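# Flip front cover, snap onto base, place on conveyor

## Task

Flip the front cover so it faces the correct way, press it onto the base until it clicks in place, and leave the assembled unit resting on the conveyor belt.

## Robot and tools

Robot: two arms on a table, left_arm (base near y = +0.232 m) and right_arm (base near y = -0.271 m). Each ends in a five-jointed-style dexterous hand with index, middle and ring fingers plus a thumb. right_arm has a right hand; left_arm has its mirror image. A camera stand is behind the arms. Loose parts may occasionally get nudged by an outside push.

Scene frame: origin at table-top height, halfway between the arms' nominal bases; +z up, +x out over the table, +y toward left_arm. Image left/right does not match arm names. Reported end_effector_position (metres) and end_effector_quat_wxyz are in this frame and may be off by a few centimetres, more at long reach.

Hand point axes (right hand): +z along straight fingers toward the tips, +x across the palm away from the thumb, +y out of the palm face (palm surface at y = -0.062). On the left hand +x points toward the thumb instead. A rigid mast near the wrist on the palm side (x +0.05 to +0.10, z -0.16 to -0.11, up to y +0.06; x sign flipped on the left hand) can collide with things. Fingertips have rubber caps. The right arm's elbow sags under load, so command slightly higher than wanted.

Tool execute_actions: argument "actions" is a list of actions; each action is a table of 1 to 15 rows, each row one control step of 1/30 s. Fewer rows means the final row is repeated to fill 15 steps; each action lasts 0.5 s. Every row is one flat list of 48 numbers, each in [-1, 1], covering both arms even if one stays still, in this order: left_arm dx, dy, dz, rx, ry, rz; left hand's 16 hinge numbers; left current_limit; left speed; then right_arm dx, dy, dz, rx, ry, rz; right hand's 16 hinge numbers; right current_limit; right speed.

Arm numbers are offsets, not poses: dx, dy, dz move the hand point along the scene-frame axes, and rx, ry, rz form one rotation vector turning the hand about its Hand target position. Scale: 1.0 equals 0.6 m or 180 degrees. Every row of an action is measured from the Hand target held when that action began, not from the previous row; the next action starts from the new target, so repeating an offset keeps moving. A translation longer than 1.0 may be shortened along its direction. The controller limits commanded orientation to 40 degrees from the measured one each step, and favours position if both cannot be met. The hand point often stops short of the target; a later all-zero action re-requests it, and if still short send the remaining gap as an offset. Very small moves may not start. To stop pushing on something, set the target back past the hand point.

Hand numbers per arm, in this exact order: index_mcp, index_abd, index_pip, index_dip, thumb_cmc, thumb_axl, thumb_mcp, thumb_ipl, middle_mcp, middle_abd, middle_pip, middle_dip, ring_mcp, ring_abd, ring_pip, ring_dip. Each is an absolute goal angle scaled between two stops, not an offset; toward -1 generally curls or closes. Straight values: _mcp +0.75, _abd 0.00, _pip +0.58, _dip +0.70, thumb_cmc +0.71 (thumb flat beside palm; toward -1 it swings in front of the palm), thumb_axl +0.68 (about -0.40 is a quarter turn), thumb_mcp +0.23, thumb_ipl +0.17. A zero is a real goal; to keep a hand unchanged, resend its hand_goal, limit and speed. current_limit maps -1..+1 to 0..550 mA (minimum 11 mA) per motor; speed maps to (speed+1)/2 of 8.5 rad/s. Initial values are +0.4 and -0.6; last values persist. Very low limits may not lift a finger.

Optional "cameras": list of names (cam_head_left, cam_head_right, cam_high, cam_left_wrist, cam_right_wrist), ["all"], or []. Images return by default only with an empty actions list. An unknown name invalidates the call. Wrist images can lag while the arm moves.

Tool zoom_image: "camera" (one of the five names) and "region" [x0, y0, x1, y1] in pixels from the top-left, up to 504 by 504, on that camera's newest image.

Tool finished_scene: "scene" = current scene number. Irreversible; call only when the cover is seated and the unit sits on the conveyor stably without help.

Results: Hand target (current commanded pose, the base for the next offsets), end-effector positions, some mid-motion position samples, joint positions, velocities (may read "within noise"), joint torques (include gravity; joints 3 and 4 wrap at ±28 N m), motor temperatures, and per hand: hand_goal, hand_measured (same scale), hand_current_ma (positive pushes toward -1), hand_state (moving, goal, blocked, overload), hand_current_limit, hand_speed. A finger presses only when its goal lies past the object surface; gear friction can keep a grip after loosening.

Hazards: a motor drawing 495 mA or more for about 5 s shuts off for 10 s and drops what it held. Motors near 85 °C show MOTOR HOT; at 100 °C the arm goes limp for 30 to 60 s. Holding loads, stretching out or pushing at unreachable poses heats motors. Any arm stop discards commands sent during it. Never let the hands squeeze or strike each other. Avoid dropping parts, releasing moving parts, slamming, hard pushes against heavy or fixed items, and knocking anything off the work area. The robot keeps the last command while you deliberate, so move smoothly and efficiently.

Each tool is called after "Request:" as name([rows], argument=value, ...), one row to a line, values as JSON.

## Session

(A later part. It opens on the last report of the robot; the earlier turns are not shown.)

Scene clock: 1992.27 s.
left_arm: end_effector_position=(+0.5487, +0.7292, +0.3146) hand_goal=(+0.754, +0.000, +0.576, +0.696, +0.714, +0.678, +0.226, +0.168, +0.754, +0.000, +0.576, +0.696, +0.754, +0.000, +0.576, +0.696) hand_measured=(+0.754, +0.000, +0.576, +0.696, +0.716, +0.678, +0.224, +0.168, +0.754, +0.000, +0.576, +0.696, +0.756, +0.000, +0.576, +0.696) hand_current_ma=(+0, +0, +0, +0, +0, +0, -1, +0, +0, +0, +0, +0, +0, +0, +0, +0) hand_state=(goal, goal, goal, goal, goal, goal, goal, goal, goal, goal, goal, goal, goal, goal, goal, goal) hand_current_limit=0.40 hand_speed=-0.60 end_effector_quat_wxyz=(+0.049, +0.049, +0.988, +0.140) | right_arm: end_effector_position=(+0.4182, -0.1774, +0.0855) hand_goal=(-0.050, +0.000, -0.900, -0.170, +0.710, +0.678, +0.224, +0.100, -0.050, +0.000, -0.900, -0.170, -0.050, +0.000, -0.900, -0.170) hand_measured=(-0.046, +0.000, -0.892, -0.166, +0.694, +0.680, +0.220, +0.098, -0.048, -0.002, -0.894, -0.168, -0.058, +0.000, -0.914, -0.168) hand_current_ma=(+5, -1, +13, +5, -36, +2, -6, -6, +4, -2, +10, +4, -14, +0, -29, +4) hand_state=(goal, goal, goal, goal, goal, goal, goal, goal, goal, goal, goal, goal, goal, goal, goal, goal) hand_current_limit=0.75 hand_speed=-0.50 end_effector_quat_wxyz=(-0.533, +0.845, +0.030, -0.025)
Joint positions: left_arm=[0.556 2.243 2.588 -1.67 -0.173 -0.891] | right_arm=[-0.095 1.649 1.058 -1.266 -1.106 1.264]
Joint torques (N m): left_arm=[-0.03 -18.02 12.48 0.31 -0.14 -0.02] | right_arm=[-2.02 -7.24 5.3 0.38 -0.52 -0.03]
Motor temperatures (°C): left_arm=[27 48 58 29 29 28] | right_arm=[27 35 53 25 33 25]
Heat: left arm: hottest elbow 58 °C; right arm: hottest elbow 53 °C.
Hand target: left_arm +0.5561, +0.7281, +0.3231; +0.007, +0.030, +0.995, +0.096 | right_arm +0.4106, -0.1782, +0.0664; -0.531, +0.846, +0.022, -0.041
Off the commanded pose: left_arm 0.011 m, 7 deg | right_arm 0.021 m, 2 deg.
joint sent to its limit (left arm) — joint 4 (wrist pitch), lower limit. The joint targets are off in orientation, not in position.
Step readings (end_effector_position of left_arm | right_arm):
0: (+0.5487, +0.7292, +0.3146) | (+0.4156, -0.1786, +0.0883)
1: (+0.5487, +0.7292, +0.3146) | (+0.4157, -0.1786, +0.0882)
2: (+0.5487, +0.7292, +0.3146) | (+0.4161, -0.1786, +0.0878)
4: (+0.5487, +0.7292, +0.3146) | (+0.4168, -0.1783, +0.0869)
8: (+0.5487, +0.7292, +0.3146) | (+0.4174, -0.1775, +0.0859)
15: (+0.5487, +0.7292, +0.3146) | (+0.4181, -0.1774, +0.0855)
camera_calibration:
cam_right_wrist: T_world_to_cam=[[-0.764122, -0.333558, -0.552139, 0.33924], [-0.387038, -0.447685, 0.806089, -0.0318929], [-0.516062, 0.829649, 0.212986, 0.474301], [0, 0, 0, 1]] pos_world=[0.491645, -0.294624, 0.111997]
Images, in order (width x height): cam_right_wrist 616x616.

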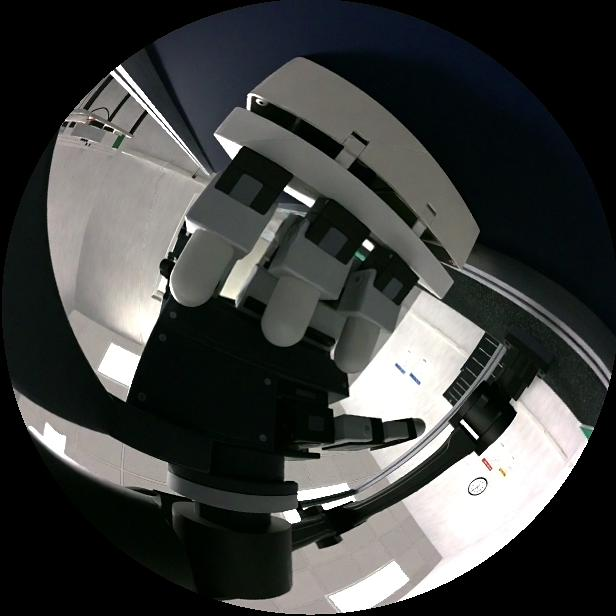

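Request:
execute_actions([
  [[0,0,0,0,0,0,0.754,0,0.576,0.696,0.714,0.678,0.226,0.168,0.754,0,0.576,0.696,0.754,0,0.576,0.696,0.4,-0.6,-0.002,0,-0.015,0,0,0,-0.05,0,-0.9,-0.17,0.71,0.678,0.2247,0.1,-0.05,0,-0.9,-0.17,-0.05,0,-0.9,-0.17,0.75,-0.5]],
], cameras=["cam_right_wrist","cam_head_left","cam_head_right","cam_high"])

Request:
zoom_image(camera="cam_right_wrist", region=[220, 30, 490, 300])

Request:
zoom_image(camera="cam_head_left", region=[220, 240, 330, 350])

Request:
zoom_image(camera="cam_high", region=[160, 160, 280, 260])

Scene clock: 2004.70 s.
left_arm: end_effector_position=(+0.5487, +0.7292, +0.3146) hand_goal=(+0.754, +0.000, +0.576, +0.696, +0.714, +0.678, +0.226, +0.168, +0.754, +0.000, +0.576, +0.696, +0.754, +0.000, +0.576, +0.696) hand_measured=(+0.754, +0.000, +0.576, +0.696, +0.716, +0.678, +0.224, +0.168, +0.754, +0.000, +0.576, +0.696, +0.756, +0.000, +0.576, +0.696) hand_current_ma=(+0, +0, +0, +0, +0, +0, -1, +0, +0, +0, +0, +0, +0, +0, +0, +0) hand_state=(goal, goal, goal, goal, goal, goal, goal, goal, goal, goal, goal, goal, goal, goal, goal, goal) hand_current_limit=0.40 hand_speed=-0.60 end_effector_quat_wxyz=(+0.049, +0.049, +0.988, +0.140) | right_arm: end_effector_position=(+0.4182, -0.1764, +0.0832) hand_goal=(-0.050, +0.000, -0.900, -0.170, +0.710, +0.678, +0.224, +0.100, -0.050, +0.000, -0.900, -0.170, -0.050, +0.000, -0.900, -0.170) hand_measured=(-0.046, +0.000, -0.892, -0.166, +0.694, +0.680, +0.220, +0.098, -0.058, -0.002, -0.904, -0.168, -0.068, +0.000, -0.924, -0.168) hand_current_ma=(+5, -1, +13, +5, -36, +2, -6, -6, -14, -2, -7, +4, -48, +0, -60, +4) hand_state=(goal, goal, goal, goal, goal, goal, goal, goal, goal, goal, goal, goal, goal, goal, blocked, goal) hand_current_limit=0.75 hand_speed=-0.50 end_effector_quat_wxyz=(-0.536, +0.843, +0.032, -0.021)
Joint positions: left_arm=[0.556 2.243 2.588 -1.67 -0.173 -0.891] | right_arm=[-0.095 1.649 1.049 -1.251 -1.113 1.262]
Joint torques (N m): left_arm=[0.03 -18.02 12.46 0.32 -0.15 -0.02] | right_arm=[-2.08 -6.3 4.86 0.72 -0.28 -0.03]
Motor temperatures (°C): left_arm=[27 48 58 29 29 28] | right_arm=[27 35 50 25 32 25]
Heat: left arm: hottest elbow 58 °C; right arm: hottest elbow 50 °C.
Hand target: left_arm +0.5561, +0.7281, +0.3231; +0.007, +0.030, +0.995, +0.096 | right_arm +0.4094, -0.1782, +0.0574; -0.531, +0.846, +0.022, -0.041
Off the commanded pose: left_arm 0.011 m, 7 deg | right_arm 0.027 m, 3 deg.
joint sent to its limit (left arm) — joint 4 (wrist pitch), lower limit. The joint targets are off in orientation, not in position.
Step readings (end_effector_position of left_arm | right_arm):
0: (+0.5487, +0.7292, +0.3146) | (+0.4182, -0.1774, +0.0855)
1: (+0.5487, +0.7292, +0.3146) | (+0.4183, -0.1774, +0.0855)
2: (+0.5487, +0.7292, +0.3146) | (+0.4185, -0.1774, +0.0852)
4: (+0.5487, +0.7292, +0.3146) | (+0.4185, -0.1769, +0.0845)
8: (+0.5487, +0.7292, +0.3146) | (+0.4182, -0.1766, +0.0833)
15: (+0.5487, +0.7292, +0.3146) | (+0.4182, -0.1764, +0.0832)
camera_calibration:
cam_right_wrist: T_world_to_cam=[[-0.759891, -0.329505, -0.56035, 0.337901], [-0.394037, -0.452107, 0.800209, -0.0269569], [-0.517011, 0.82887, 0.213715, 0.474098], [0, 0, 0, 1]] pos_world=[0.49126, -0.293813, 0.109592]
Images, in order (width x height): cam_head_left 504x504, cam_head_right 504x504, cam_high 504x504, cam_right_wrist 616x616.

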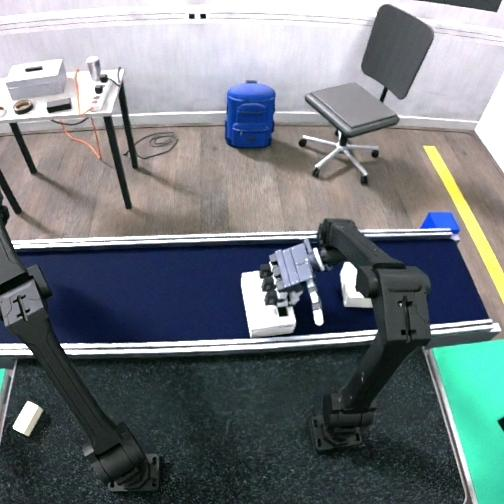

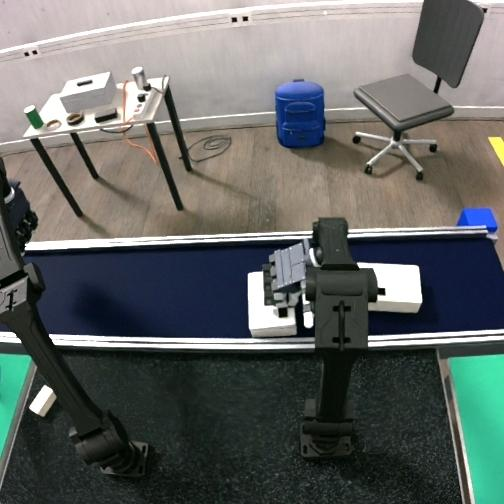

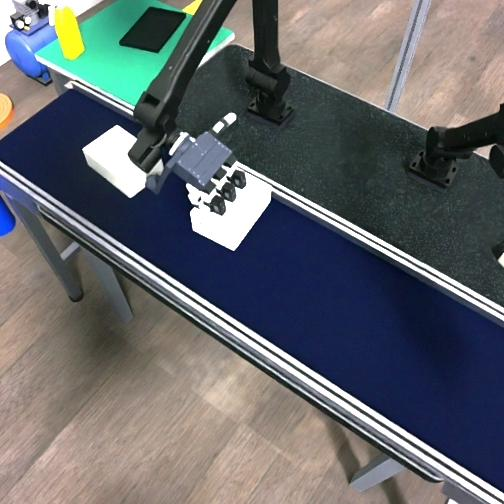

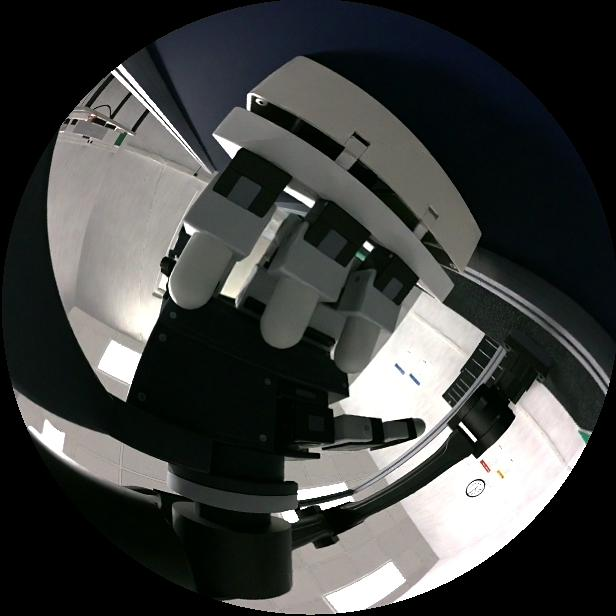

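Scaled by 1.867 from the camera's 616x616 image, which has a finer 880x880 frame.

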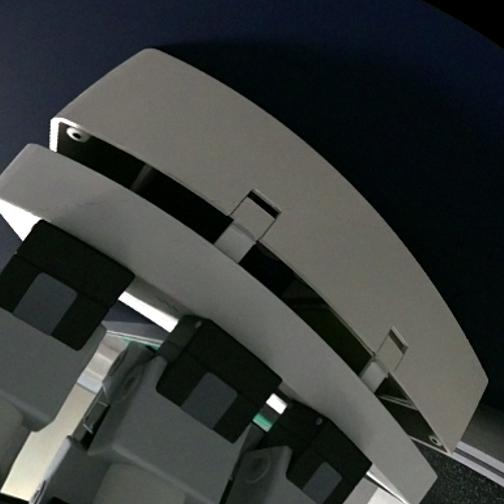

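Scaled by 4.582.

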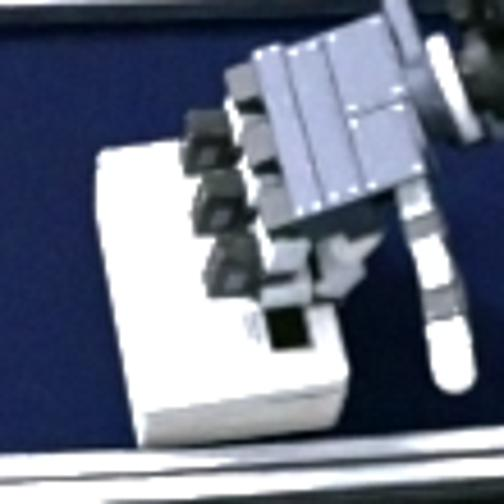

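Scaled by 4.200.

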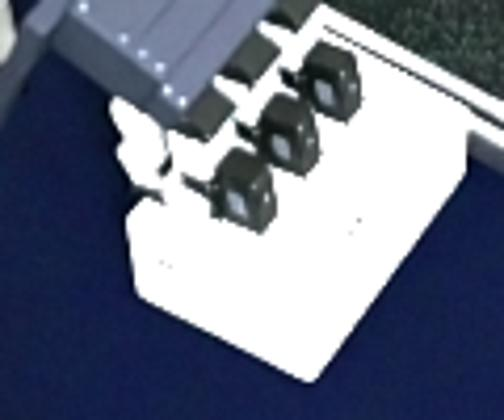

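Request:
execute_actions([
  [[0,0,0,0,0,0,0.754,0,0.576,0.696,0.714,0.678,0.226,0.168,0.754,0,0.576,0.696,0.754,0,0.576,0.696,0.4,-0.6,0,0,0.06,0,0,0,-0.05,0,-0.9,-0.17,0.71,0.678,0.2247,0.1,-0.05,0,-0.9,-0.17,-0.05,0,-0.9,-0.17,0.75,-0.5]],
  [[0,0,0,0,0,0,0.754,0,0.576,0.696,0.714,0.678,0.226,0.168,0.754,0,0.576,0.696,0.754,0,0.576,0.696,0.4,-0.6,0.008,-0.028,0,0,0,0,-0.05,0,-0.9,-0.17,0.71,0.678,0.2247,0.1,-0.05,0,-0.9,-0.17,-0.05,0,-0.9,-0.17,0.75,-0.5]],
  [[0,0,0,0,0,0,0.754,0,0.576,0.696,0.714,0.678,0.226,0.168,0.754,0,0.576,0.696,0.754,0,0.576,0.696,0.4,-0.6,-0.004,0,-0.05,0,0,0,-0.05,0,-0.9,-0.17,0.71,0.678,0.2247,0.1,-0.05,0,-0.9,-0.17,-0.05,0,-0.9,-0.17,0.75,-0.5]],
], cameras=["cam_right_wrist","cam_head_left"])

Request:
zoom_image(camera="cam_right_wrist", region=[220, 30, 490, 300])

Request:
zoom_image(camera="cam_head_left", region=[220, 240, 330, 350])

Scene clock: 2017.03 s.
left_arm: end_effector_position=(+0.5487, +0.7292, +0.3146) hand_goal=(+0.754, +0.000, +0.576, +0.696, +0.714, +0.678, +0.226, +0.168, +0.754, +0.000, +0.576, +0.696, +0.754, +0.000, +0.576, +0.696) hand_measured=(+0.754, +0.000, +0.576, +0.696, +0.716, +0.678, +0.224, +0.168, +0.754, +0.000, +0.576, +0.696, +0.756, +0.000, +0.576, +0.696) hand_current_ma=(+0, +0, +0, +0, +0, +0, -1, +0, +0, +0, +0, +0, +0, +0, +0, +0) hand_state=(goal, goal, goal, goal, goal, goal, goal, goal, goal, goal, goal, goal, goal, goal, goal, goal) hand_current_limit=0.40 hand_speed=-0.60 end_effector_quat_wxyz=(+0.049, +0.049, +0.988, +0.140) | right_arm: end_effector_position=(+0.4059, -0.1882, +0.0854) hand_goal=(-0.050, +0.000, -0.900, -0.170, +0.710, +0.678, +0.224, +0.100, -0.050, +0.000, -0.900, -0.170, -0.050, +0.000, -0.900, -0.170) hand_measured=(-0.050, +0.000, -0.898, -0.166, +0.696, +0.680, +0.220, +0.098, -0.056, -0.002, -0.906, -0.168, -0.058, +0.002, -0.918, -0.168) hand_current_ma=(+0, -1, +2, +5, -34, +2, -6, -6, -11, -1, -11, +4, -19, +1, -39, +4) hand_state=(goal, goal, goal, goal, goal, goal, goal, goal, goal, goal, goal, goal, goal, goal, goal, goal) hand_current_limit=0.75 hand_speed=-0.50 end_effector_quat_wxyz=(-0.537, +0.843, +0.025, -0.036)
Joint positions: left_arm=[0.556 2.243 2.588 -1.67 -0.173 -0.891] | right_arm=[-0.125 1.653 1.05 -1.345 -1.101 1.189]
Joint torques (N m): left_arm=[-0.03 -18.02 12.48 0.31 -0.15 -0.02] | right_arm=[-2.84 -5.48 7.2 0.81 -0.17 -0.1]
Motor temperatures (°C): left_arm=[27 48 58 29 29 28] | right_arm=[27 34 49 25 32 25]
Heat: left arm: hottest elbow 58 °C; right arm: hottest elbow 49 °C.
Hand target: left_arm +0.5561, +0.7281, +0.3231; +0.007, +0.030, +0.995, +0.096 | right_arm +0.4118, -0.1949, +0.0633; -0.531, +0.846, +0.022, -0.041
Off the commanded pose: left_arm 0.011 m, 7 deg | right_arm 0.024 m, 1 deg.
joint sent to its limit (left arm) — joint 4 (wrist pitch), lower limit. The joint targets are off in orientation, not in position.
Step readings (end_effector_position of left_arm | right_arm):
0: (+0.5487, +0.7292, +0.3146) | (+0.4182, -0.1764, +0.0832)
1: (+0.5487, +0.7292, +0.3146) | (+0.4182, -0.1764, +0.0832)
2: (+0.5487, +0.7292, +0.3146) | (+0.4177, -0.1764, +0.0834)
4: (+0.5487, +0.7292, +0.3146) | (+0.4158, -0.1763, +0.0846)
8: (+0.5487, +0.7292, +0.3146) | (+0.4107, -0.1766, +0.0868)
15: (+0.5487, +0.7292, +0.3146) | (+0.4076, -0.1767, +0.0879)
16: (+0.5487, +0.7292, +0.3146) | (+0.4073, -0.1768, +0.0880)
17: (+0.5487, +0.7292, +0.3146) | (+0.4062, -0.1773, +0.0881)
19: (+0.5487, +0.7292, +0.3146) | (+0.4031, -0.1790, +0.0888)
23: (+0.5487, +0.7292, +0.3146) | (+0.3999, -0.1852, +0.0901)
30: (+0.5487, +0.7292, +0.3146) | (+0.3991, -0.1888, +0.0904)
31: (+0.5487, +0.7292, +0.3146) | (+0.3990, -0.1888, +0.0904)
32: (+0.5487, +0.7292, +0.3146) | (+0.3991, -0.1888, +0.0900)
34: (+0.5487, +0.7292, +0.3146) | (+0.4011, -0.1886, +0.0886)
38: (+0.5487, +0.7292, +0.3146) | (+0.4044, -0.1882, +0.0860)
45: (+0.5487, +0.7292, +0.3146) | (+0.4059, -0.1881, +0.0855)
camera_calibration:
cam_right_wrist: T_world_to_cam=[[-0.775337, -0.33275, -0.536777, 0.329603], [-0.366452, -0.455192, 0.811488, -0.0515859], [-0.51436, 0.82588, 0.23099, 0.47391], [0, 0, 0, 1]] pos_world=[0.48041, -0.305199, 0.109316]
Images, in order (width x height): cam_head_left 504x504, cam_right_wrist 616x616.

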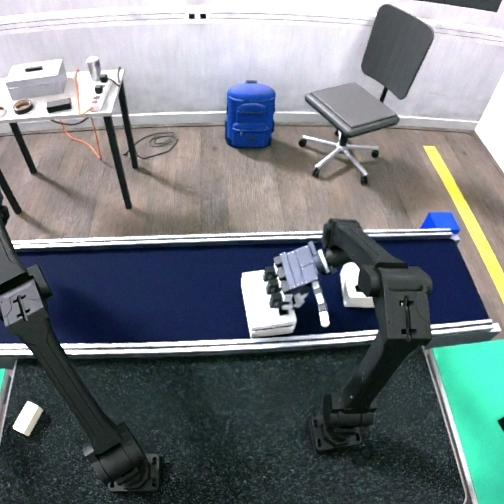

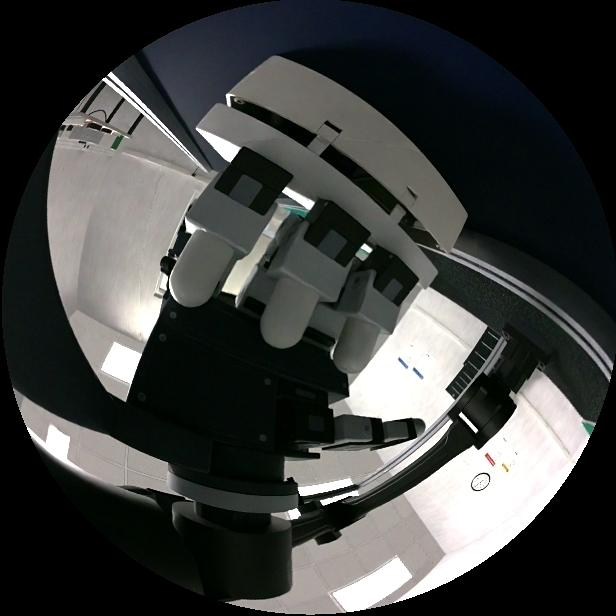

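Scaled by 1.867 from the camera's 616x616 image, which has a finer 880x880 frame.

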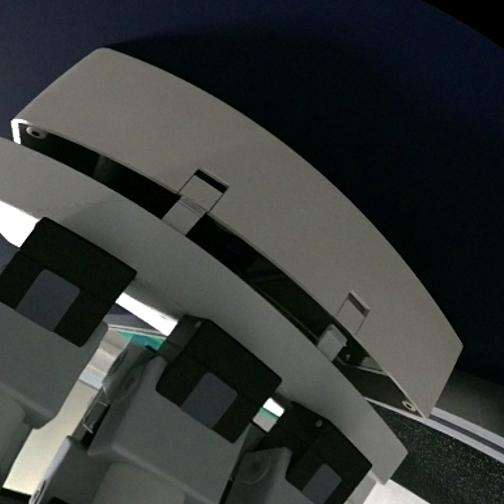

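Scaled by 4.582.

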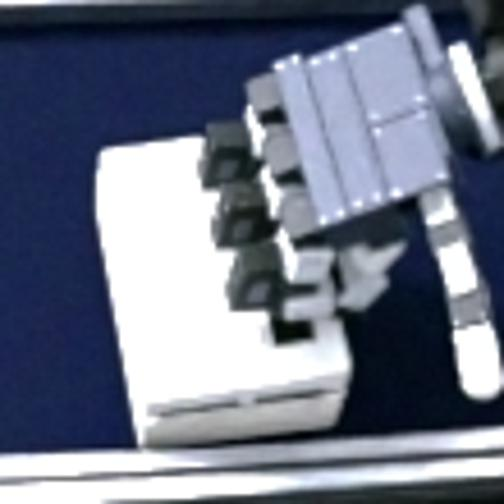

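Request:
zoom_image(camera="cam_right_wrist", region=[295, 100, 355, 160])

Request:
zoom_image(camera="cam_right_wrist", region=[375, 165, 435, 225])

Scaled by 8.400 from the camera's 616x616 image, which has a finer 880x880 frame.

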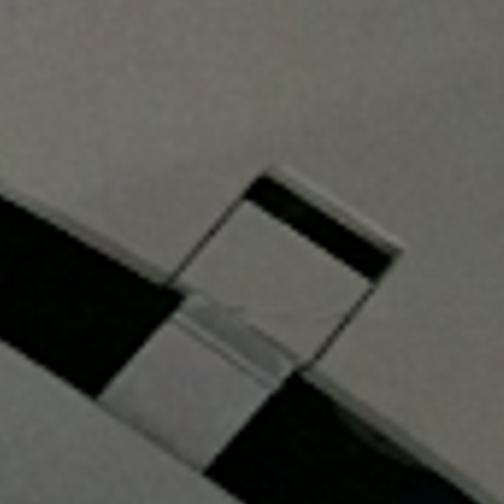

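Scaled by 8.400 from the camera's 616x616 image, which has a finer 880x880 frame.

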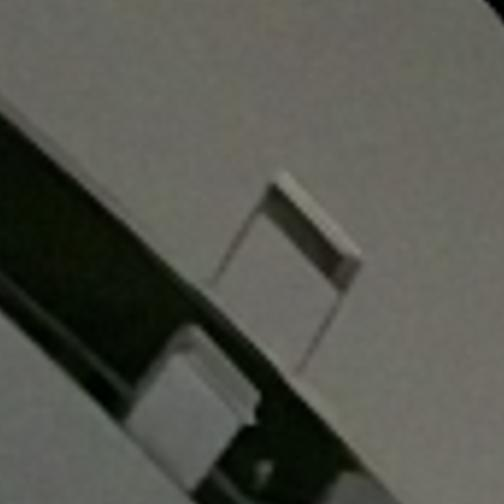

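Request:
execute_actions([
  [[0,0,0,0,0,0,0.754,0,0.576,0.696,0.714,0.678,0.226,0.168,0.754,0,0.576,0.696,0.754,0,0.576,0.696,0.4,-0.6,0.03,0,0.06,0,0,0,-0.05,0,-0.9,-0.17,0.71,0.678,0.2247,0.1,-0.05,0,-0.9,-0.17,-0.05,0,-0.9,-0.17,0.75,-0.5]],
  [[0,0,0,0,0,0,0.754,0,0.576,0.696,0.714,0.678,0.226,0.168,0.754,0,0.576,0.696,0.754,0,0.576,0.696,0.4,-0.6,0.03,0,0.15,0,0,0,-0.05,0,-0.9,-0.17,0.71,0.678,0.2247,0.1,-0.05,0,-0.9,-0.17,-0.05,0,-0.9,-0.17,0.75,-0.5]],
  [[0,0,0,0,0,0,0.754,0,0.576,0.696,0.714,0.678,0.226,0.168,0.754,0,0.576,0.696,0.754,0,0.576,0.696,0.4,-0.6,0.09,-0.1,0.05,0,0,0,-0.05,0,-0.9,-0.17,0.71,0.678,0.2247,0.1,-0.05,0,-0.9,-0.17,-0.05,0,-0.9,-0.17,0.75,-0.5]],
], cameras=["all"])

Request:
zoom_image(camera="cam_head_right", region=[230, 260, 320, 350])

Request:
zoom_image(camera="cam_head_left", region=[230, 260, 320, 350])

Request:
zoom_image(camera="cam_right_wrist", region=[350, 50, 530, 230])

Scene clock: 2038.73 s.
left_arm: end_effector_position=(+0.5487, +0.7292, +0.3146) hand_goal=(+0.754, +0.000, +0.576, +0.696, +0.714, +0.678, +0.226, +0.168, +0.754, +0.000, +0.576, +0.696, +0.754, +0.000, +0.576, +0.696) hand_measured=(+0.754, +0.000, +0.576, +0.696, +0.716, +0.678, +0.224, +0.168, +0.754, +0.000, +0.576, +0.696, +0.756, +0.000, +0.576, +0.696) hand_current_ma=(+0, +0, +0, +0, +0, +0, -1, +0, +0, +0, +0, +0, +0, +0, +0, +0) hand_state=(goal, goal, goal, goal, goal, goal, goal, goal, goal, goal, goal, goal, goal, goal, goal, goal) hand_current_limit=0.40 hand_speed=-0.60 end_effector_quat_wxyz=(+0.049, +0.049, +0.988, +0.140) | right_arm: end_effector_position=(+0.4889, -0.2541, +0.2096) hand_goal=(-0.050, +0.000, -0.900, -0.170, +0.710, +0.678, +0.224, +0.100, -0.050, +0.000, -0.900, -0.170, -0.050, +0.000, -0.900, -0.170) hand_measured=(-0.050, +0.000, -0.898, -0.166, +0.696, +0.680, +0.220, +0.098, -0.050, -0.002, -0.900, -0.168, -0.050, +0.002, -0.900, -0.168) hand_current_ma=(+0, -1, +2, +5, -34, +2, -6, -6, -1, -1, +0, +4, +0, +1, +0, +4) hand_state=(goal, goal, goal, goal, goal, goal, goal, goal, goal, goal, goal, goal, goal, goal, goal, goal) hand_current_limit=0.75 hand_speed=-0.50 end_effector_quat_wxyz=(-0.508, +0.861, -0.011, +0.006)
Joint positions: left_arm=[0.556 2.243 2.588 -1.67 -0.173 -0.891] | right_arm=[-0.234 1.677 1.469 -1.665 -1.04 1.224]
Joint torques (N m): left_arm=[0.03 -18.08 12.48 0.32 -0.15 -0.02] | right_arm=[-1.67 -10.34 13.11 -0.73 -0.71 0.11]
Motor temperatures (°C): left_arm=[27 48 58 29 29 28] | right_arm=[27 34 48 25 31 25]
Heat: left arm: hottest elbow 58 °C; right arm: hottest elbow 48 °C.
Hand target: left_arm +0.5561, +0.7281, +0.3231; +0.007, +0.030, +0.995, +0.096 | right_arm +0.5018, -0.2551, +0.2193; -0.531, +0.846, +0.022, -0.041
Off the commanded pose: left_arm 0.011 m, 7 deg | right_arm 0.016 m, 7 deg.
joint sent to its limit (left arm) — joint 4 (wrist pitch), lower limit. The joint targets are off in orientation, not in position.
joint sent to its limit (right arm) — joint 4 (wrist pitch), lower limit. The joint targets are off in orientation, not in position.
Step readings (end_effector_position of left_arm | right_arm):
0: (+0.5487, +0.7292, +0.3146) | (+0.4059, -0.1882, +0.0854)
1: (+0.5487, +0.7292, +0.3146) | (+0.4059, -0.1882, +0.0854)
2: (+0.5487, +0.7292, +0.3146) | (+0.4060, -0.1881, +0.0859)
4: (+0.5487, +0.7292, +0.3146) | (+0.4065, -0.1888, +0.0878)
8: (+0.5487, +0.7292, +0.3146) | (+0.4131, -0.1906, +0.0917)
15: (+0.5487, +0.7292, +0.3146) | (+0.4145, -0.1908, +0.0946)
16: (+0.5487, +0.7292, +0.3146) | (+0.4142, -0.1908, +0.0951)
17: (+0.5487, +0.7292, +0.3146) | (+0.4130, -0.1910, +0.0983)
19: (+0.5487, +0.7292, +0.3146) | (+0.4132, -0.1911, +0.1110)
23: (+0.5487, +0.7292, +0.3146) | (+0.4282, -0.1925, +0.1506)
30: (+0.5487, +0.7292, +0.3146) | (+0.4364, -0.1932, +0.1819)
31: (+0.5487, +0.7292, +0.3146) | (+0.4355, -0.1934, +0.1824)
32: (+0.5487, +0.7292, +0.3146) | (+0.4355, -0.1959, +0.1832)
34: (+0.5487, +0.7292, +0.3146) | (+0.4442, -0.2059, +0.1879)
38: (+0.5487, +0.7292, +0.3146) | (+0.4764, -0.2385, +0.2051)
45: (+0.5487, +0.7292, +0.3146) | (+0.4890, -0.2575, +0.2151)
camera_calibration:
cam_left_wrist: T_world_to_cam=[[0.70075, -0.699673, -0.139306, 0.139818], [-0.570978, -0.667121, 0.47847, 0.610127], [-0.427706, -0.255747, -0.866984, 0.824143], [0, 0, 0, 1]] pos_world=[0.602883, 0.715628, 0.442068]
cam_right_wrist: T_world_to_cam=[[-0.789442, -0.287662, -0.542247, 0.458133], [-0.437015, -0.356943, 0.825596, -0.0954246], [-0.431044, 0.888731, 0.156074, 0.533325], [0, 0, 0, 1]] pos_world=[0.549854, -0.376256, 0.243965]

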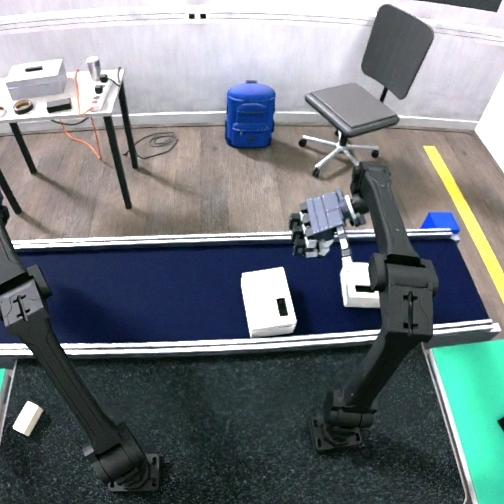

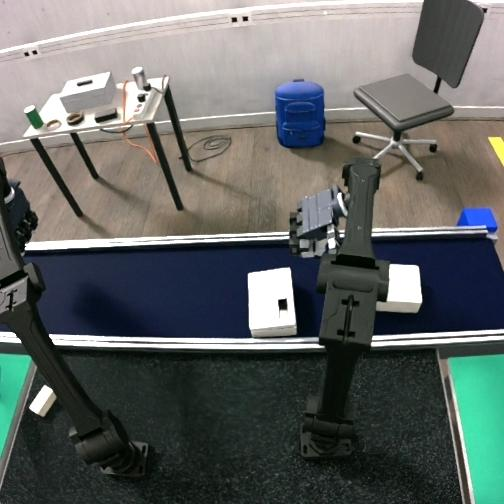

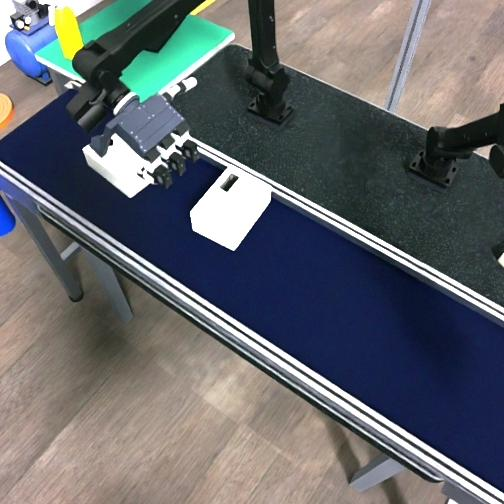

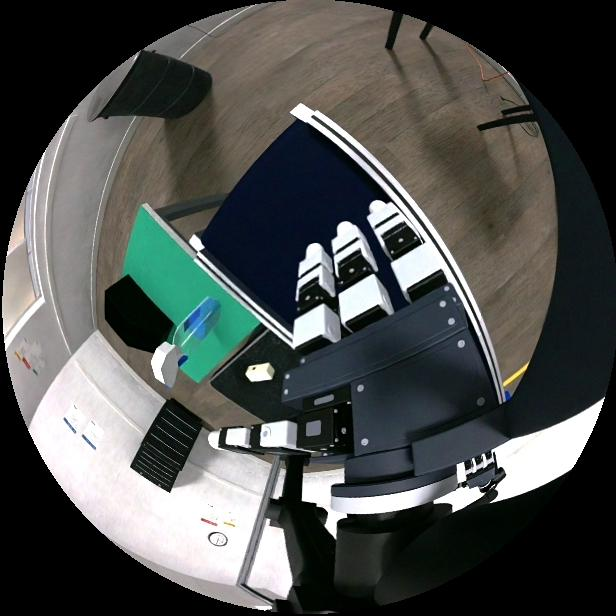

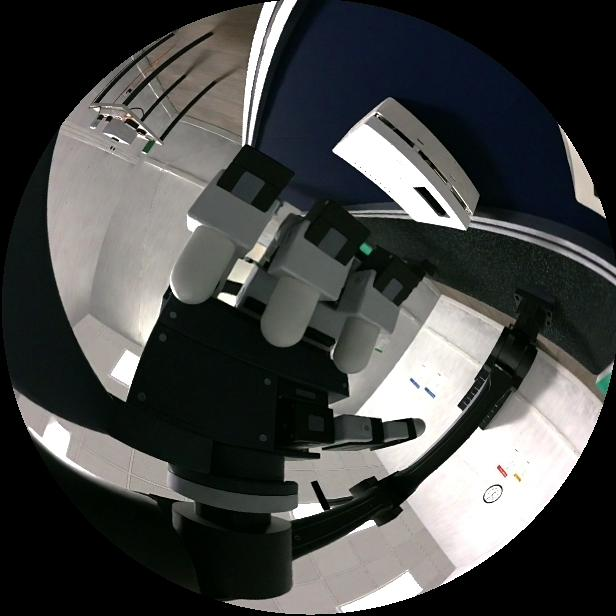

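Scaled by 5.600.

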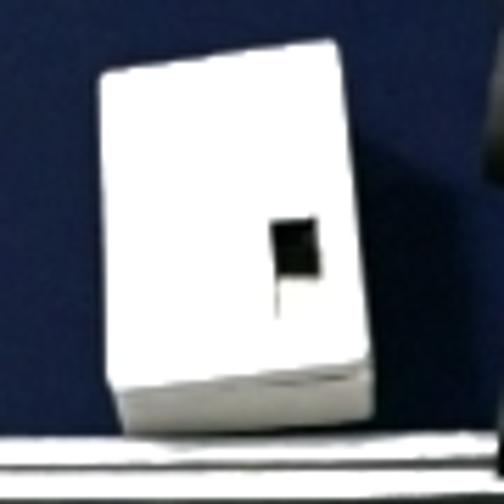

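Scaled by 5.600.

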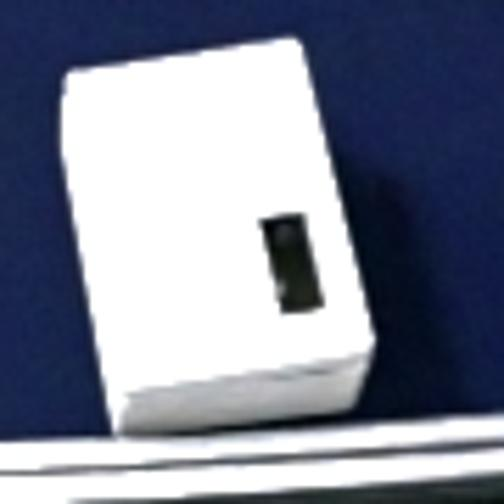

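Scaled by 2.800 from the camera's 616x616 image, which has a finer 880x880 frame.

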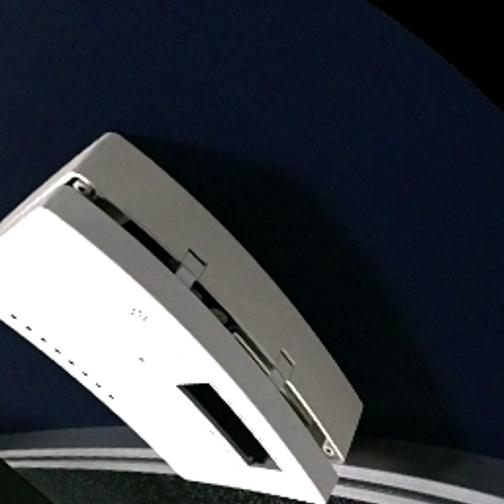

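Request:
execute_actions(actions=[], cameras=["cam_right_wrist","cam_head_right","cam_head_left"])

Request:
zoom_image(camera="cam_right_wrist", region=[220, 30, 560, 300])

Scene clock: 2052.43 s.
left_arm: end_effector_position=(+0.5487, +0.7292, +0.3146) hand_goal=(+0.754, +0.000, +0.576, +0.696, +0.714, +0.678, +0.226, +0.168, +0.754, +0.000, +0.576, +0.696, +0.754, +0.000, +0.576, +0.696) hand_measured=(+0.754, +0.000, +0.576, +0.696, +0.716, +0.678, +0.224, +0.168, +0.754, +0.000, +0.576, +0.696, +0.756, +0.000, +0.576, +0.696) hand_current_ma=(+0, +0, +0, +0, +0, +0, -1, +0, +0, +0, +0, +0, +0, +0, +0, +0) hand_state=(goal, goal, goal, goal, goal, goal, goal, goal, goal, goal, goal, goal, goal, goal, goal, goal) hand_current_limit=0.40 hand_speed=-0.60 end_effector_quat_wxyz=(+0.049, +0.049, +0.988, +0.140) | right_arm: end_effector_position=(+0.4888, -0.2541, +0.2096) hand_goal=(-0.050, +0.000, -0.900, -0.170, +0.710, +0.678, +0.224, +0.100, -0.050, +0.000, -0.900, -0.170, -0.050, +0.000, -0.900, -0.170) hand_measured=(-0.050, +0.000, -0.898, -0.166, +0.696, +0.680, +0.220, +0.098, -0.050, -0.002, -0.900, -0.168, -0.050, +0.002, -0.900, -0.168) hand_current_ma=(+0, -1, +2, +5, -34, +2, -6, -6, -1, -1, +0, +4, +0, +1, +0, +4) hand_state=(goal, goal, goal, goal, goal, goal, goal, goal, goal, goal, goal, goal, goal, goal, goal, goal) hand_current_limit=0.75 hand_speed=-0.50 end_effector_quat_wxyz=(-0.508, +0.861, -0.011, +0.006)
Joint positions: left_arm=[0.556 2.243 2.588 -1.67 -0.173 -0.891] | right_arm=[-0.234 1.677 1.469 -1.665 -1.04 1.225]
Joint velocities: within noise
Joint torques (N m): left_arm=[0.03 -17.96 12.48 0.31 -0.15 -0.02] | right_arm=[-1.67 -10.29 13.11 -0.73 -0.7 0.11]
Motor temperatures (°C): left_arm=[27 48 58 29 29 28] | right_arm=[27 34 49 25 31 25]
Heat: left arm: hottest elbow 58 °C; right arm: hottest elbow 49 °C.
Hand target: left_arm +0.5561, +0.7281, +0.3231; +0.007, +0.030, +0.995, +0.096 | right_arm +0.5017, -0.2551, +0.2193; -0.531, +0.846, +0.022, -0.041
Off the commanded pose: left_arm 0.011 m, 7 deg | right_arm 0.016 m, 7 deg.
camera_calibration:
cam_right_wrist: T_world_to_cam=[[-0.789894, -0.287362, -0.541747, 0.45829], [-0.436616, -0.356802, 0.825869, -0.0957017], [-0.43062, 0.888884, 0.156369, 0.533034], [0, 0, 0, 1]] pos_world=[0.549751, -0.376257, 0.243964]
Images, in order (width x height): cam_head_left 504x504, cam_head_right 504x504, cam_right_wrist 616x616.

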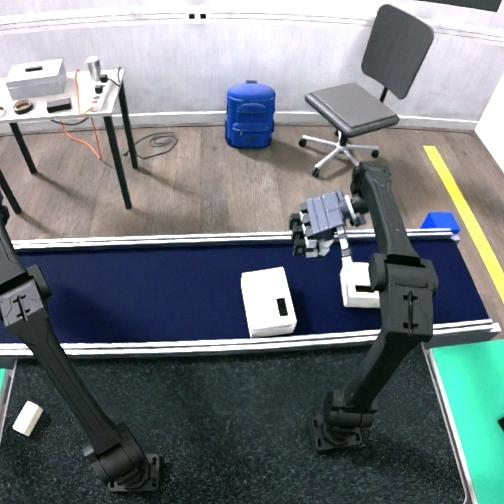

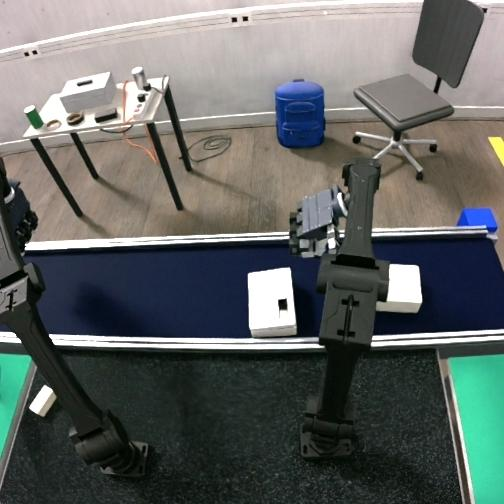

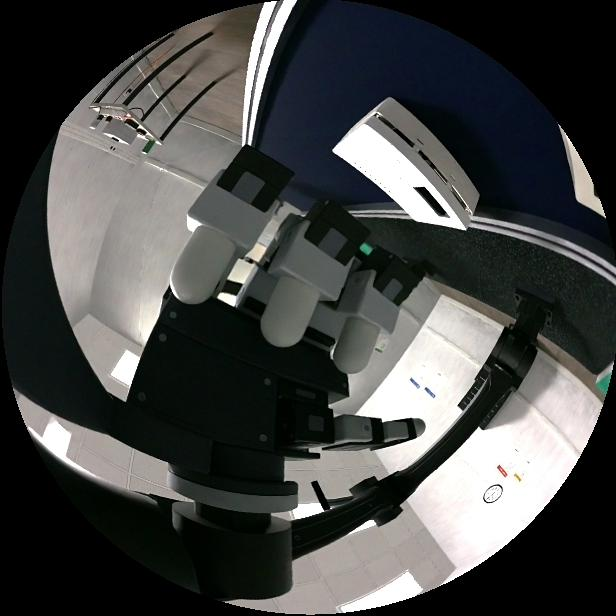

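Scaled by 1.482 from the camera's 616x616 image, which has a finer 880x880 frame.

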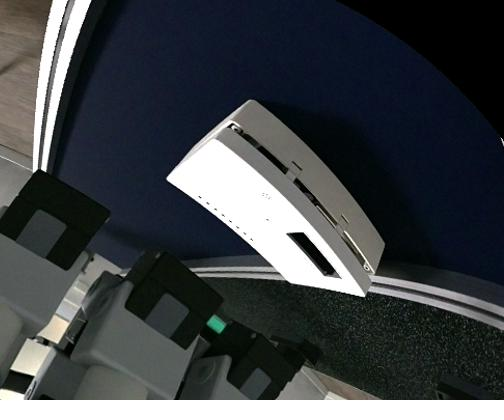

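Request:
zoom_image(camera="cam_right_wrist", region=[360, 90, 490, 220])

Request:
zoom_image(camera="cam_head_left", region=[230, 255, 320, 345])

Request:
zoom_image(camera="cam_head_right", region=[230, 255, 320, 345])

Scaled by 3.877 from the camera's 616x616 image, which has a finer 880x880 frame.

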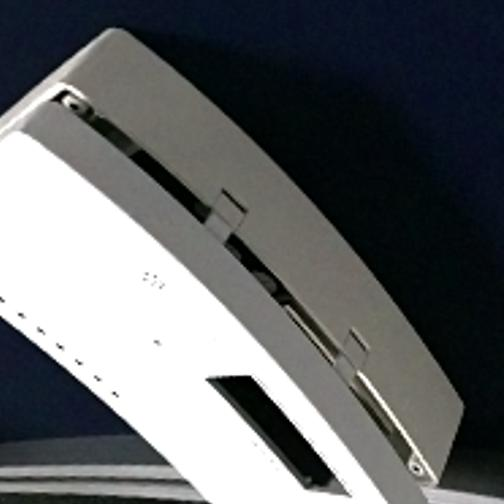

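Scaled by 5.600.

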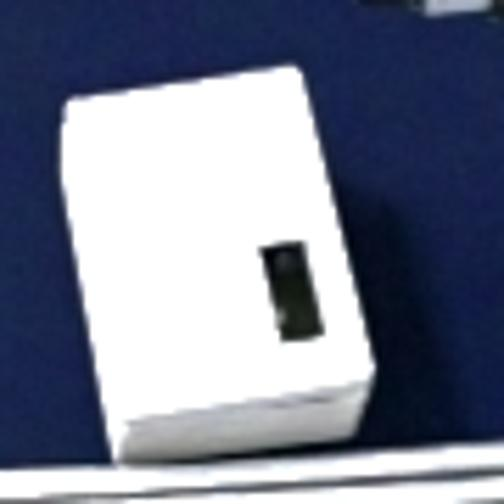

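Scaled by 5.600.

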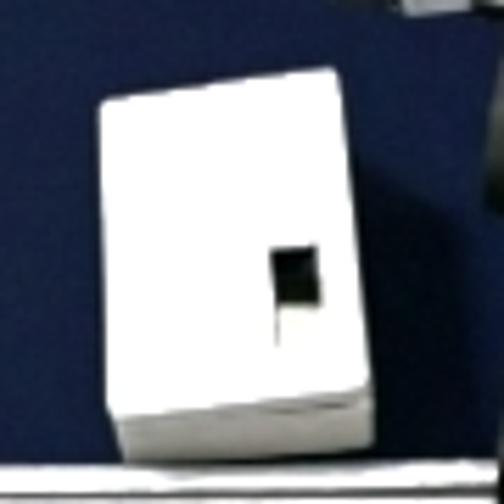

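Request:
execute_actions([
  [[0,0,0,0,0,0,0.754,0,0.576,0.696,0.714,0.678,0.226,0.168,0.754,0,0.576,0.696,0.754,0,0.576,0.696,0.4,-0.6,-0.08,0.05,-0.05,0,0,0,-0.05,0,-0.9,-0.17,0.71,0.678,0.2247,0.1,-0.05,0,-0.9,-0.17,-0.05,0,-0.9,-0.17,0.75,-0.5]],
  [[0,0,0,0,0,0,0.754,0,0.576,0.696,0.714,0.678,0.226,0.168,0.754,0,0.576,0.696,0.754,0,0.576,0.696,0.4,-0.6,-0.08,0.05,-0.08,0,0,0,-0.05,0,-0.9,-0.17,0.71,0.678,0.2247,0.1,-0.05,0,-0.9,-0.17,-0.05,0,-0.9,-0.17,0.75,-0.5]],
  [[0,0,0,0,0,0,0.754,0,0.576,0.696,0.714,0.678,0.226,0.168,0.754,0,0.576,0.696,0.754,0,0.576,0.696,0.4,-0.6,0,0,-0.04,0,0,0,-0.05,0,-0.9,-0.17,0.71,0.678,0.2247,0.1,-0.05,0,-0.9,-0.17,-0.05,0,-0.9,-0.17,0.75,-0.5]],
], cameras=["cam_right_wrist"])

Request:
zoom_image(camera="cam_right_wrist", region=[220, 30, 490, 300])

Scene clock: 2064.03 s.
left_arm: end_effector_position=(+0.5487, +0.7292, +0.3146) hand_goal=(+0.754, +0.000, +0.576, +0.696, +0.714, +0.678, +0.226, +0.168, +0.754, +0.000, +0.576, +0.696, +0.754, +0.000, +0.576, +0.696) hand_measured=(+0.754, +0.000, +0.576, +0.696, +0.716, +0.678, +0.224, +0.168, +0.754, +0.000, +0.576, +0.696, +0.756, +0.000, +0.576, +0.696) hand_current_ma=(+0, +0, +0, +0, +0, +0, -1, +0, +0, +0, +0, +0, +0, +0, +0, +0) hand_state=(goal, goal, goal, goal, goal, goal, goal, goal, goal, goal, goal, goal, goal, goal, goal, goal) hand_current_limit=0.40 hand_speed=-0.60 end_effector_quat_wxyz=(+0.049, +0.049, +0.988, +0.140) | right_arm: end_effector_position=(+0.4103, -0.1962, +0.1259) hand_goal=(-0.050, +0.000, -0.900, -0.170, +0.710, +0.678, +0.224, +0.100, -0.050, +0.000, -0.900, -0.170, -0.050, +0.000, -0.900, -0.170) hand_measured=(-0.050, +0.000, -0.898, -0.166, +0.696, +0.680, +0.220, +0.098, -0.050, -0.002, -0.900, -0.168, -0.050, +0.002, -0.900, -0.168) hand_current_ma=(+0, -1, +2, +5, -33, +2, -6, -6, -1, -1, +0, +4, +0, +1, +0, +4) hand_state=(goal, goal, goal, goal, goal, goal, goal, goal, goal, goal, goal, goal, goal, goal, goal, goal) hand_current_limit=0.75 hand_speed=-0.50 end_effector_quat_wxyz=(-0.530, +0.847, +0.031, -0.031)
Joint positions: left_arm=[0.556 2.243 2.588 -1.67 -0.173 -0.891] | right_arm=[-0.137 1.6 1.114 -1.466 -1.081 1.166]
Joint torques (N m): left_arm=[-0.03 -18.02 12.46 0.32 -0.15 -0.02] | right_arm=[-1.96 -8.41 6.31 0.02 -0.89 0.11]
Motor temperatures (°C): left_arm=[27 48 58 29 29 28] | right_arm=[27 34 49 25 31 25]
Heat: left arm: hottest elbow 58 °C; right arm: hottest elbow 49 °C.
Hand target: left_arm +0.5561, +0.7281, +0.3231; +0.007, +0.030, +0.995, +0.096 | right_arm +0.4058, -0.1950, +0.1175; -0.531, +0.846, +0.022, -0.041
Off the commanded pose: left_arm 0.011 m, 7 deg | right_arm 0.010 m, 2 deg.
joint sent to its limit (left arm) — joint 4 (wrist pitch), lower limit. The joint targets are off in orientation, not in position.
Step readings (end_effector_position of left_arm | right_arm):
0: (+0.5487, +0.7292, +0.3146) | (+0.4888, -0.2541, +0.2096)
1: (+0.5487, +0.7292, +0.3146) | (+0.4888, -0.2539, +0.2096)
2: (+0.5487, +0.7292, +0.3146) | (+0.4887, -0.2526, +0.2095)
4: (+0.5487, +0.7292, +0.3146) | (+0.4851, -0.2484, +0.2068)
8: (+0.5487, +0.7292, +0.3146) | (+0.4656, -0.2357, +0.1923)
15: (+0.5487, +0.7292, +0.3146) | (+0.4594, -0.2265, +0.1862)
16: (+0.5487, +0.7292, +0.3146) | (+0.4587, -0.2262, +0.1858)
17: (+0.5487, +0.7292, +0.3146) | (+0.4562, -0.2237, +0.1837)
19: (+0.5487, +0.7292, +0.3146) | (+0.4417, -0.2184, +0.1732)
23: (+0.5487, +0.7292, +0.3146) | (+0.4095, -0.2049, +0.1481)
30: (+0.5487, +0.7292, +0.3146) | (+0.4084, -0.1963, +0.1393)
31: (+0.5487, +0.7292, +0.3146) | (+0.4091, -0.1963, +0.1395)
32: (+0.5487, +0.7292, +0.3146) | (+0.4102, -0.1962, +0.1391)
34: (+0.5487, +0.7292, +0.3146) | (+0.4112, -0.1962, +0.1357)
38: (+0.5487, +0.7292, +0.3146) | (+0.4087, -0.1960, +0.1279)
45: (+0.5487, +0.7292, +0.3146) | (+0.4101, -0.1961, +0.1260)
camera_calibration:
cam_right_wrist: T_world_to_cam=[[-0.765711, -0.344906, -0.542886, 0.346508], [-0.376573, -0.443862, 0.81313, -0.0803507], [-0.52142, 0.827059, 0.209987, 0.479256], [0, 0, 0, 1]] pos_world=[0.484961, -0.312524, 0.152813]
Images, in order (width x height): cam_right_wrist 616x616.

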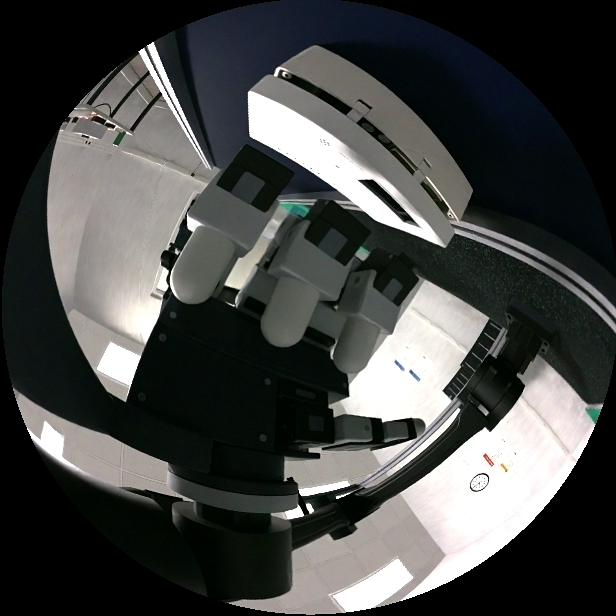

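Scaled by 1.867 from the camera's 616x616 image, which has a finer 880x880 frame.

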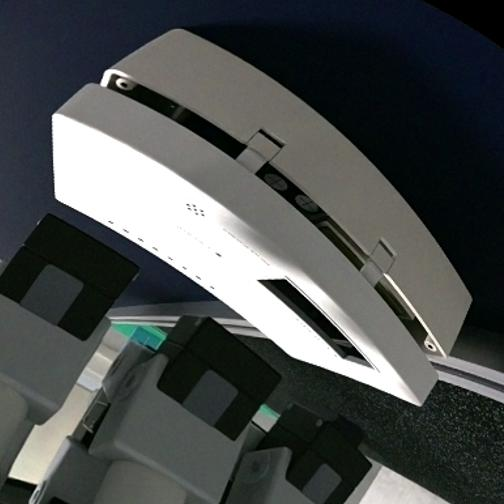

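Request:
zoom_image(camera="cam_right_wrist", region=[335, 80, 445, 190])

Scaled by 4.582 from the camera's 616x616 image, which has a finer 880x880 frame.

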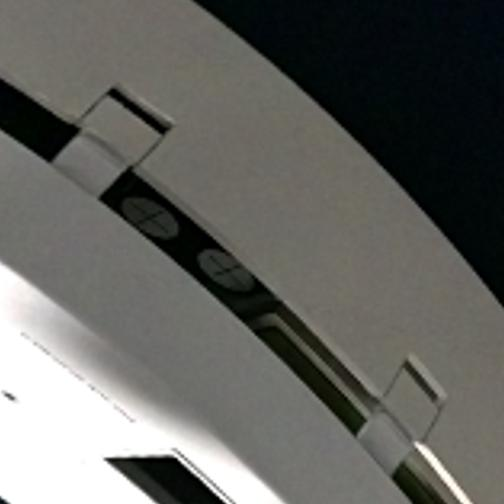

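Request:
execute_actions([
  [[0,0,0,0,0,0,0.754,0,0.576,0.696,0.714,0.678,0.226,0.168,0.754,0,0.576,0.696,0.754,0,0.576,0.696,0.4,-0.6,0,0,-0.03,0,0,0,-0.05,0,-0.9,-0.17,0.71,0.678,0.2247,0.1,-0.05,0,-0.9,-0.17,-0.05,0,-0.9,-0.17,0.75,-0.5]],
  [[0,0,0,0,0,0,0.754,0,0.576,0.696,0.714,0.678,0.226,0.168,0.754,0,0.576,0.696,0.754,0,0.576,0.696,0.4,-0.6,0,0,-0.02,0,0,0,-0.05,0,-0.9,-0.17,0.71,0.678,0.2247,0.1,-0.05,0,-0.9,-0.17,-0.05,0,-0.9,-0.17,0.75,-0.5]],
  [[0,0,0,0,0,0,0.754,0,0.576,0.696,0.714,0.678,0.226,0.168,0.754,0,0.576,0.696,0.754,0,0.576,0.696,0.4,-0.6,0,0,-0.02,0,0,0,-0.05,0,-0.9,-0.17,0.71,0.678,0.2247,0.1,-0.05,0,-0.9,-0.17,-0.05,0,-0.9,-0.17,0.75,-0.5]],
], cameras=["cam_right_wrist"])

Request:
zoom_image(camera="cam_right_wrist", region=[220, 30, 490, 300])

Scene clock: 2078.17 s.
left_arm: end_effector_position=(+0.5487, +0.7292, +0.3146) hand_goal=(+0.754, +0.000, +0.576, +0.696, +0.714, +0.678, +0.226, +0.168, +0.754, +0.000, +0.576, +0.696, +0.754, +0.000, +0.576, +0.696) hand_measured=(+0.754, +0.000, +0.576, +0.696, +0.716, +0.678, +0.224, +0.168, +0.754, +0.000, +0.576, +0.696, +0.756, +0.000, +0.576, +0.696) hand_current_ma=(+0, +0, +0, +0, +0, +0, -1, +0, +0, +0, +0, +0, +0, +0, +0, +0) hand_state=(goal, goal, goal, goal, goal, goal, goal, goal, goal, goal, goal, goal, goal, goal, goal, goal) hand_current_limit=0.40 hand_speed=-0.60 end_effector_quat_wxyz=(+0.049, +0.049, +0.988, +0.140) | right_arm: end_effector_position=(+0.4110, -0.1962, +0.0846) hand_goal=(-0.050, +0.000, -0.900, -0.170, +0.710, +0.678, +0.224, +0.100, -0.050, +0.000, -0.900, -0.170, -0.050, +0.000, -0.900, -0.170) hand_measured=(-0.050, +0.000, -0.898, -0.166, +0.696, +0.680, +0.220, +0.098, -0.050, -0.002, -0.900, -0.168, -0.050, +0.002, -0.900, -0.168) hand_current_ma=(+0, -1, +2, +5, -33, +2, -6, -6, -1, -1, +0, +4, +0, +1, +0, +4) hand_state=(goal, goal, goal, goal, goal, goal, goal, goal, goal, goal, goal, goal, goal, goal, goal, goal) hand_current_limit=0.75 hand_speed=-0.50 end_effector_quat_wxyz=(-0.530, +0.847, +0.031, -0.030)
Joint positions: left_arm=[0.556 2.243 2.588 -1.67 -0.173 -0.891] | right_arm=[-0.137 1.658 1.063 -1.353 -1.081 1.167]
Joint torques (N m): left_arm=[-0.03 -18.08 12.48 0.31 -0.15 -0.02] | right_arm=[-1.96 -8.41 5.87 -0.01 -0.89 0.11]
Motor temperatures (°C): left_arm=[27 48 58 29 29 28] | right_arm=[27 34 49 25 32 25]
Heat: left arm: hottest elbow 58 °C; right arm: hottest elbow 49 °C.
Hand target: left_arm +0.5561, +0.7281, +0.3231; +0.007, +0.030, +0.995, +0.096 | right_arm +0.4059, -0.1950, +0.0755; -0.531, +0.846, +0.022, -0.041
Off the commanded pose: left_arm 0.011 m, 7 deg | right_arm 0.011 m, 2 deg.
joint sent to its limit (left arm) — joint 4 (wrist pitch), lower limit. The joint targets are off in orientation, not in position.
Step readings (end_effector_position of left_arm | right_arm):
0: (+0.5487, +0.7292, +0.3146) | (+0.4103, -0.1962, +0.1259)
1: (+0.5487, +0.7292, +0.3146) | (+0.4104, -0.1962, +0.1259)
2: (+0.5487, +0.7292, +0.3146) | (+0.4108, -0.1962, +0.1250)
4: (+0.5487, +0.7292, +0.3146) | (+0.4113, -0.1963, +0.1220)
8: (+0.5487, +0.7292, +0.3146) | (+0.4098, -0.1961, +0.1132)
15: (+0.5487, +0.7292, +0.3146) | (+0.4100, -0.1961, +0.1084)
16: (+0.5487, +0.7292, +0.3146) | (+0.4102, -0.1961, +0.1083)
17: (+0.5487, +0.7292, +0.3146) | (+0.4106, -0.1962, +0.1079)
19: (+0.5487, +0.7292, +0.3146) | (+0.4115, -0.1963, +0.1060)
23: (+0.5487, +0.7292, +0.3146) | (+0.4108, -0.1962, +0.1002)
30: (+0.5487, +0.7292, +0.3146) | (+0.4106, -0.1962, +0.0969)
31: (+0.5487, +0.7292, +0.3146) | (+0.4108, -0.1962, +0.0968)
32: (+0.5487, +0.7292, +0.3146) | (+0.4112, -0.1963, +0.0963)
34: (+0.5487, +0.7292, +0.3146) | (+0.4121, -0.1963, +0.0942)
38: (+0.5487, +0.7292, +0.3146) | (+0.4111, -0.1962, +0.0882)
45: (+0.5487, +0.7292, +0.3146) | (+0.4109, -0.1962, +0.0847)
camera_calibration:
cam_right_wrist: T_world_to_cam=[[-0.764805, -0.344754, -0.54426, 0.324386], [-0.378431, -0.443294, 0.812577, -0.0456136], [-0.521406, 0.827427, 0.208568, 0.48855], [0, 0, 0, 1]] pos_world=[0.485563, -0.312627, 0.111719]
Images, in order (width x height): cam_right_wrist 616x616.

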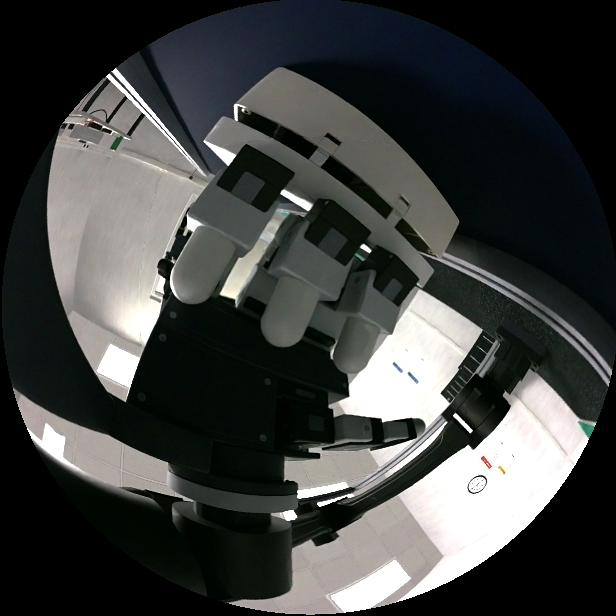

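Scaled by 1.867 from the camera's 616x616 image, which has a finer 880x880 frame.

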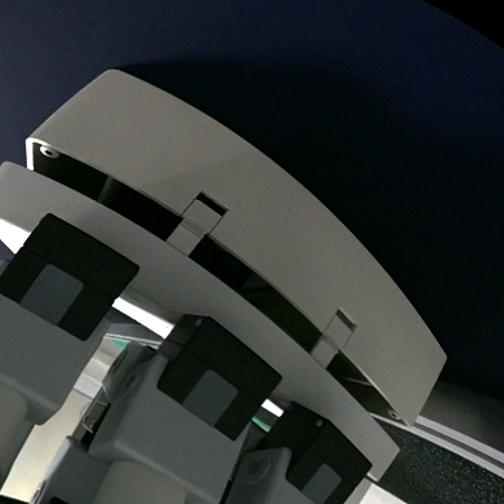

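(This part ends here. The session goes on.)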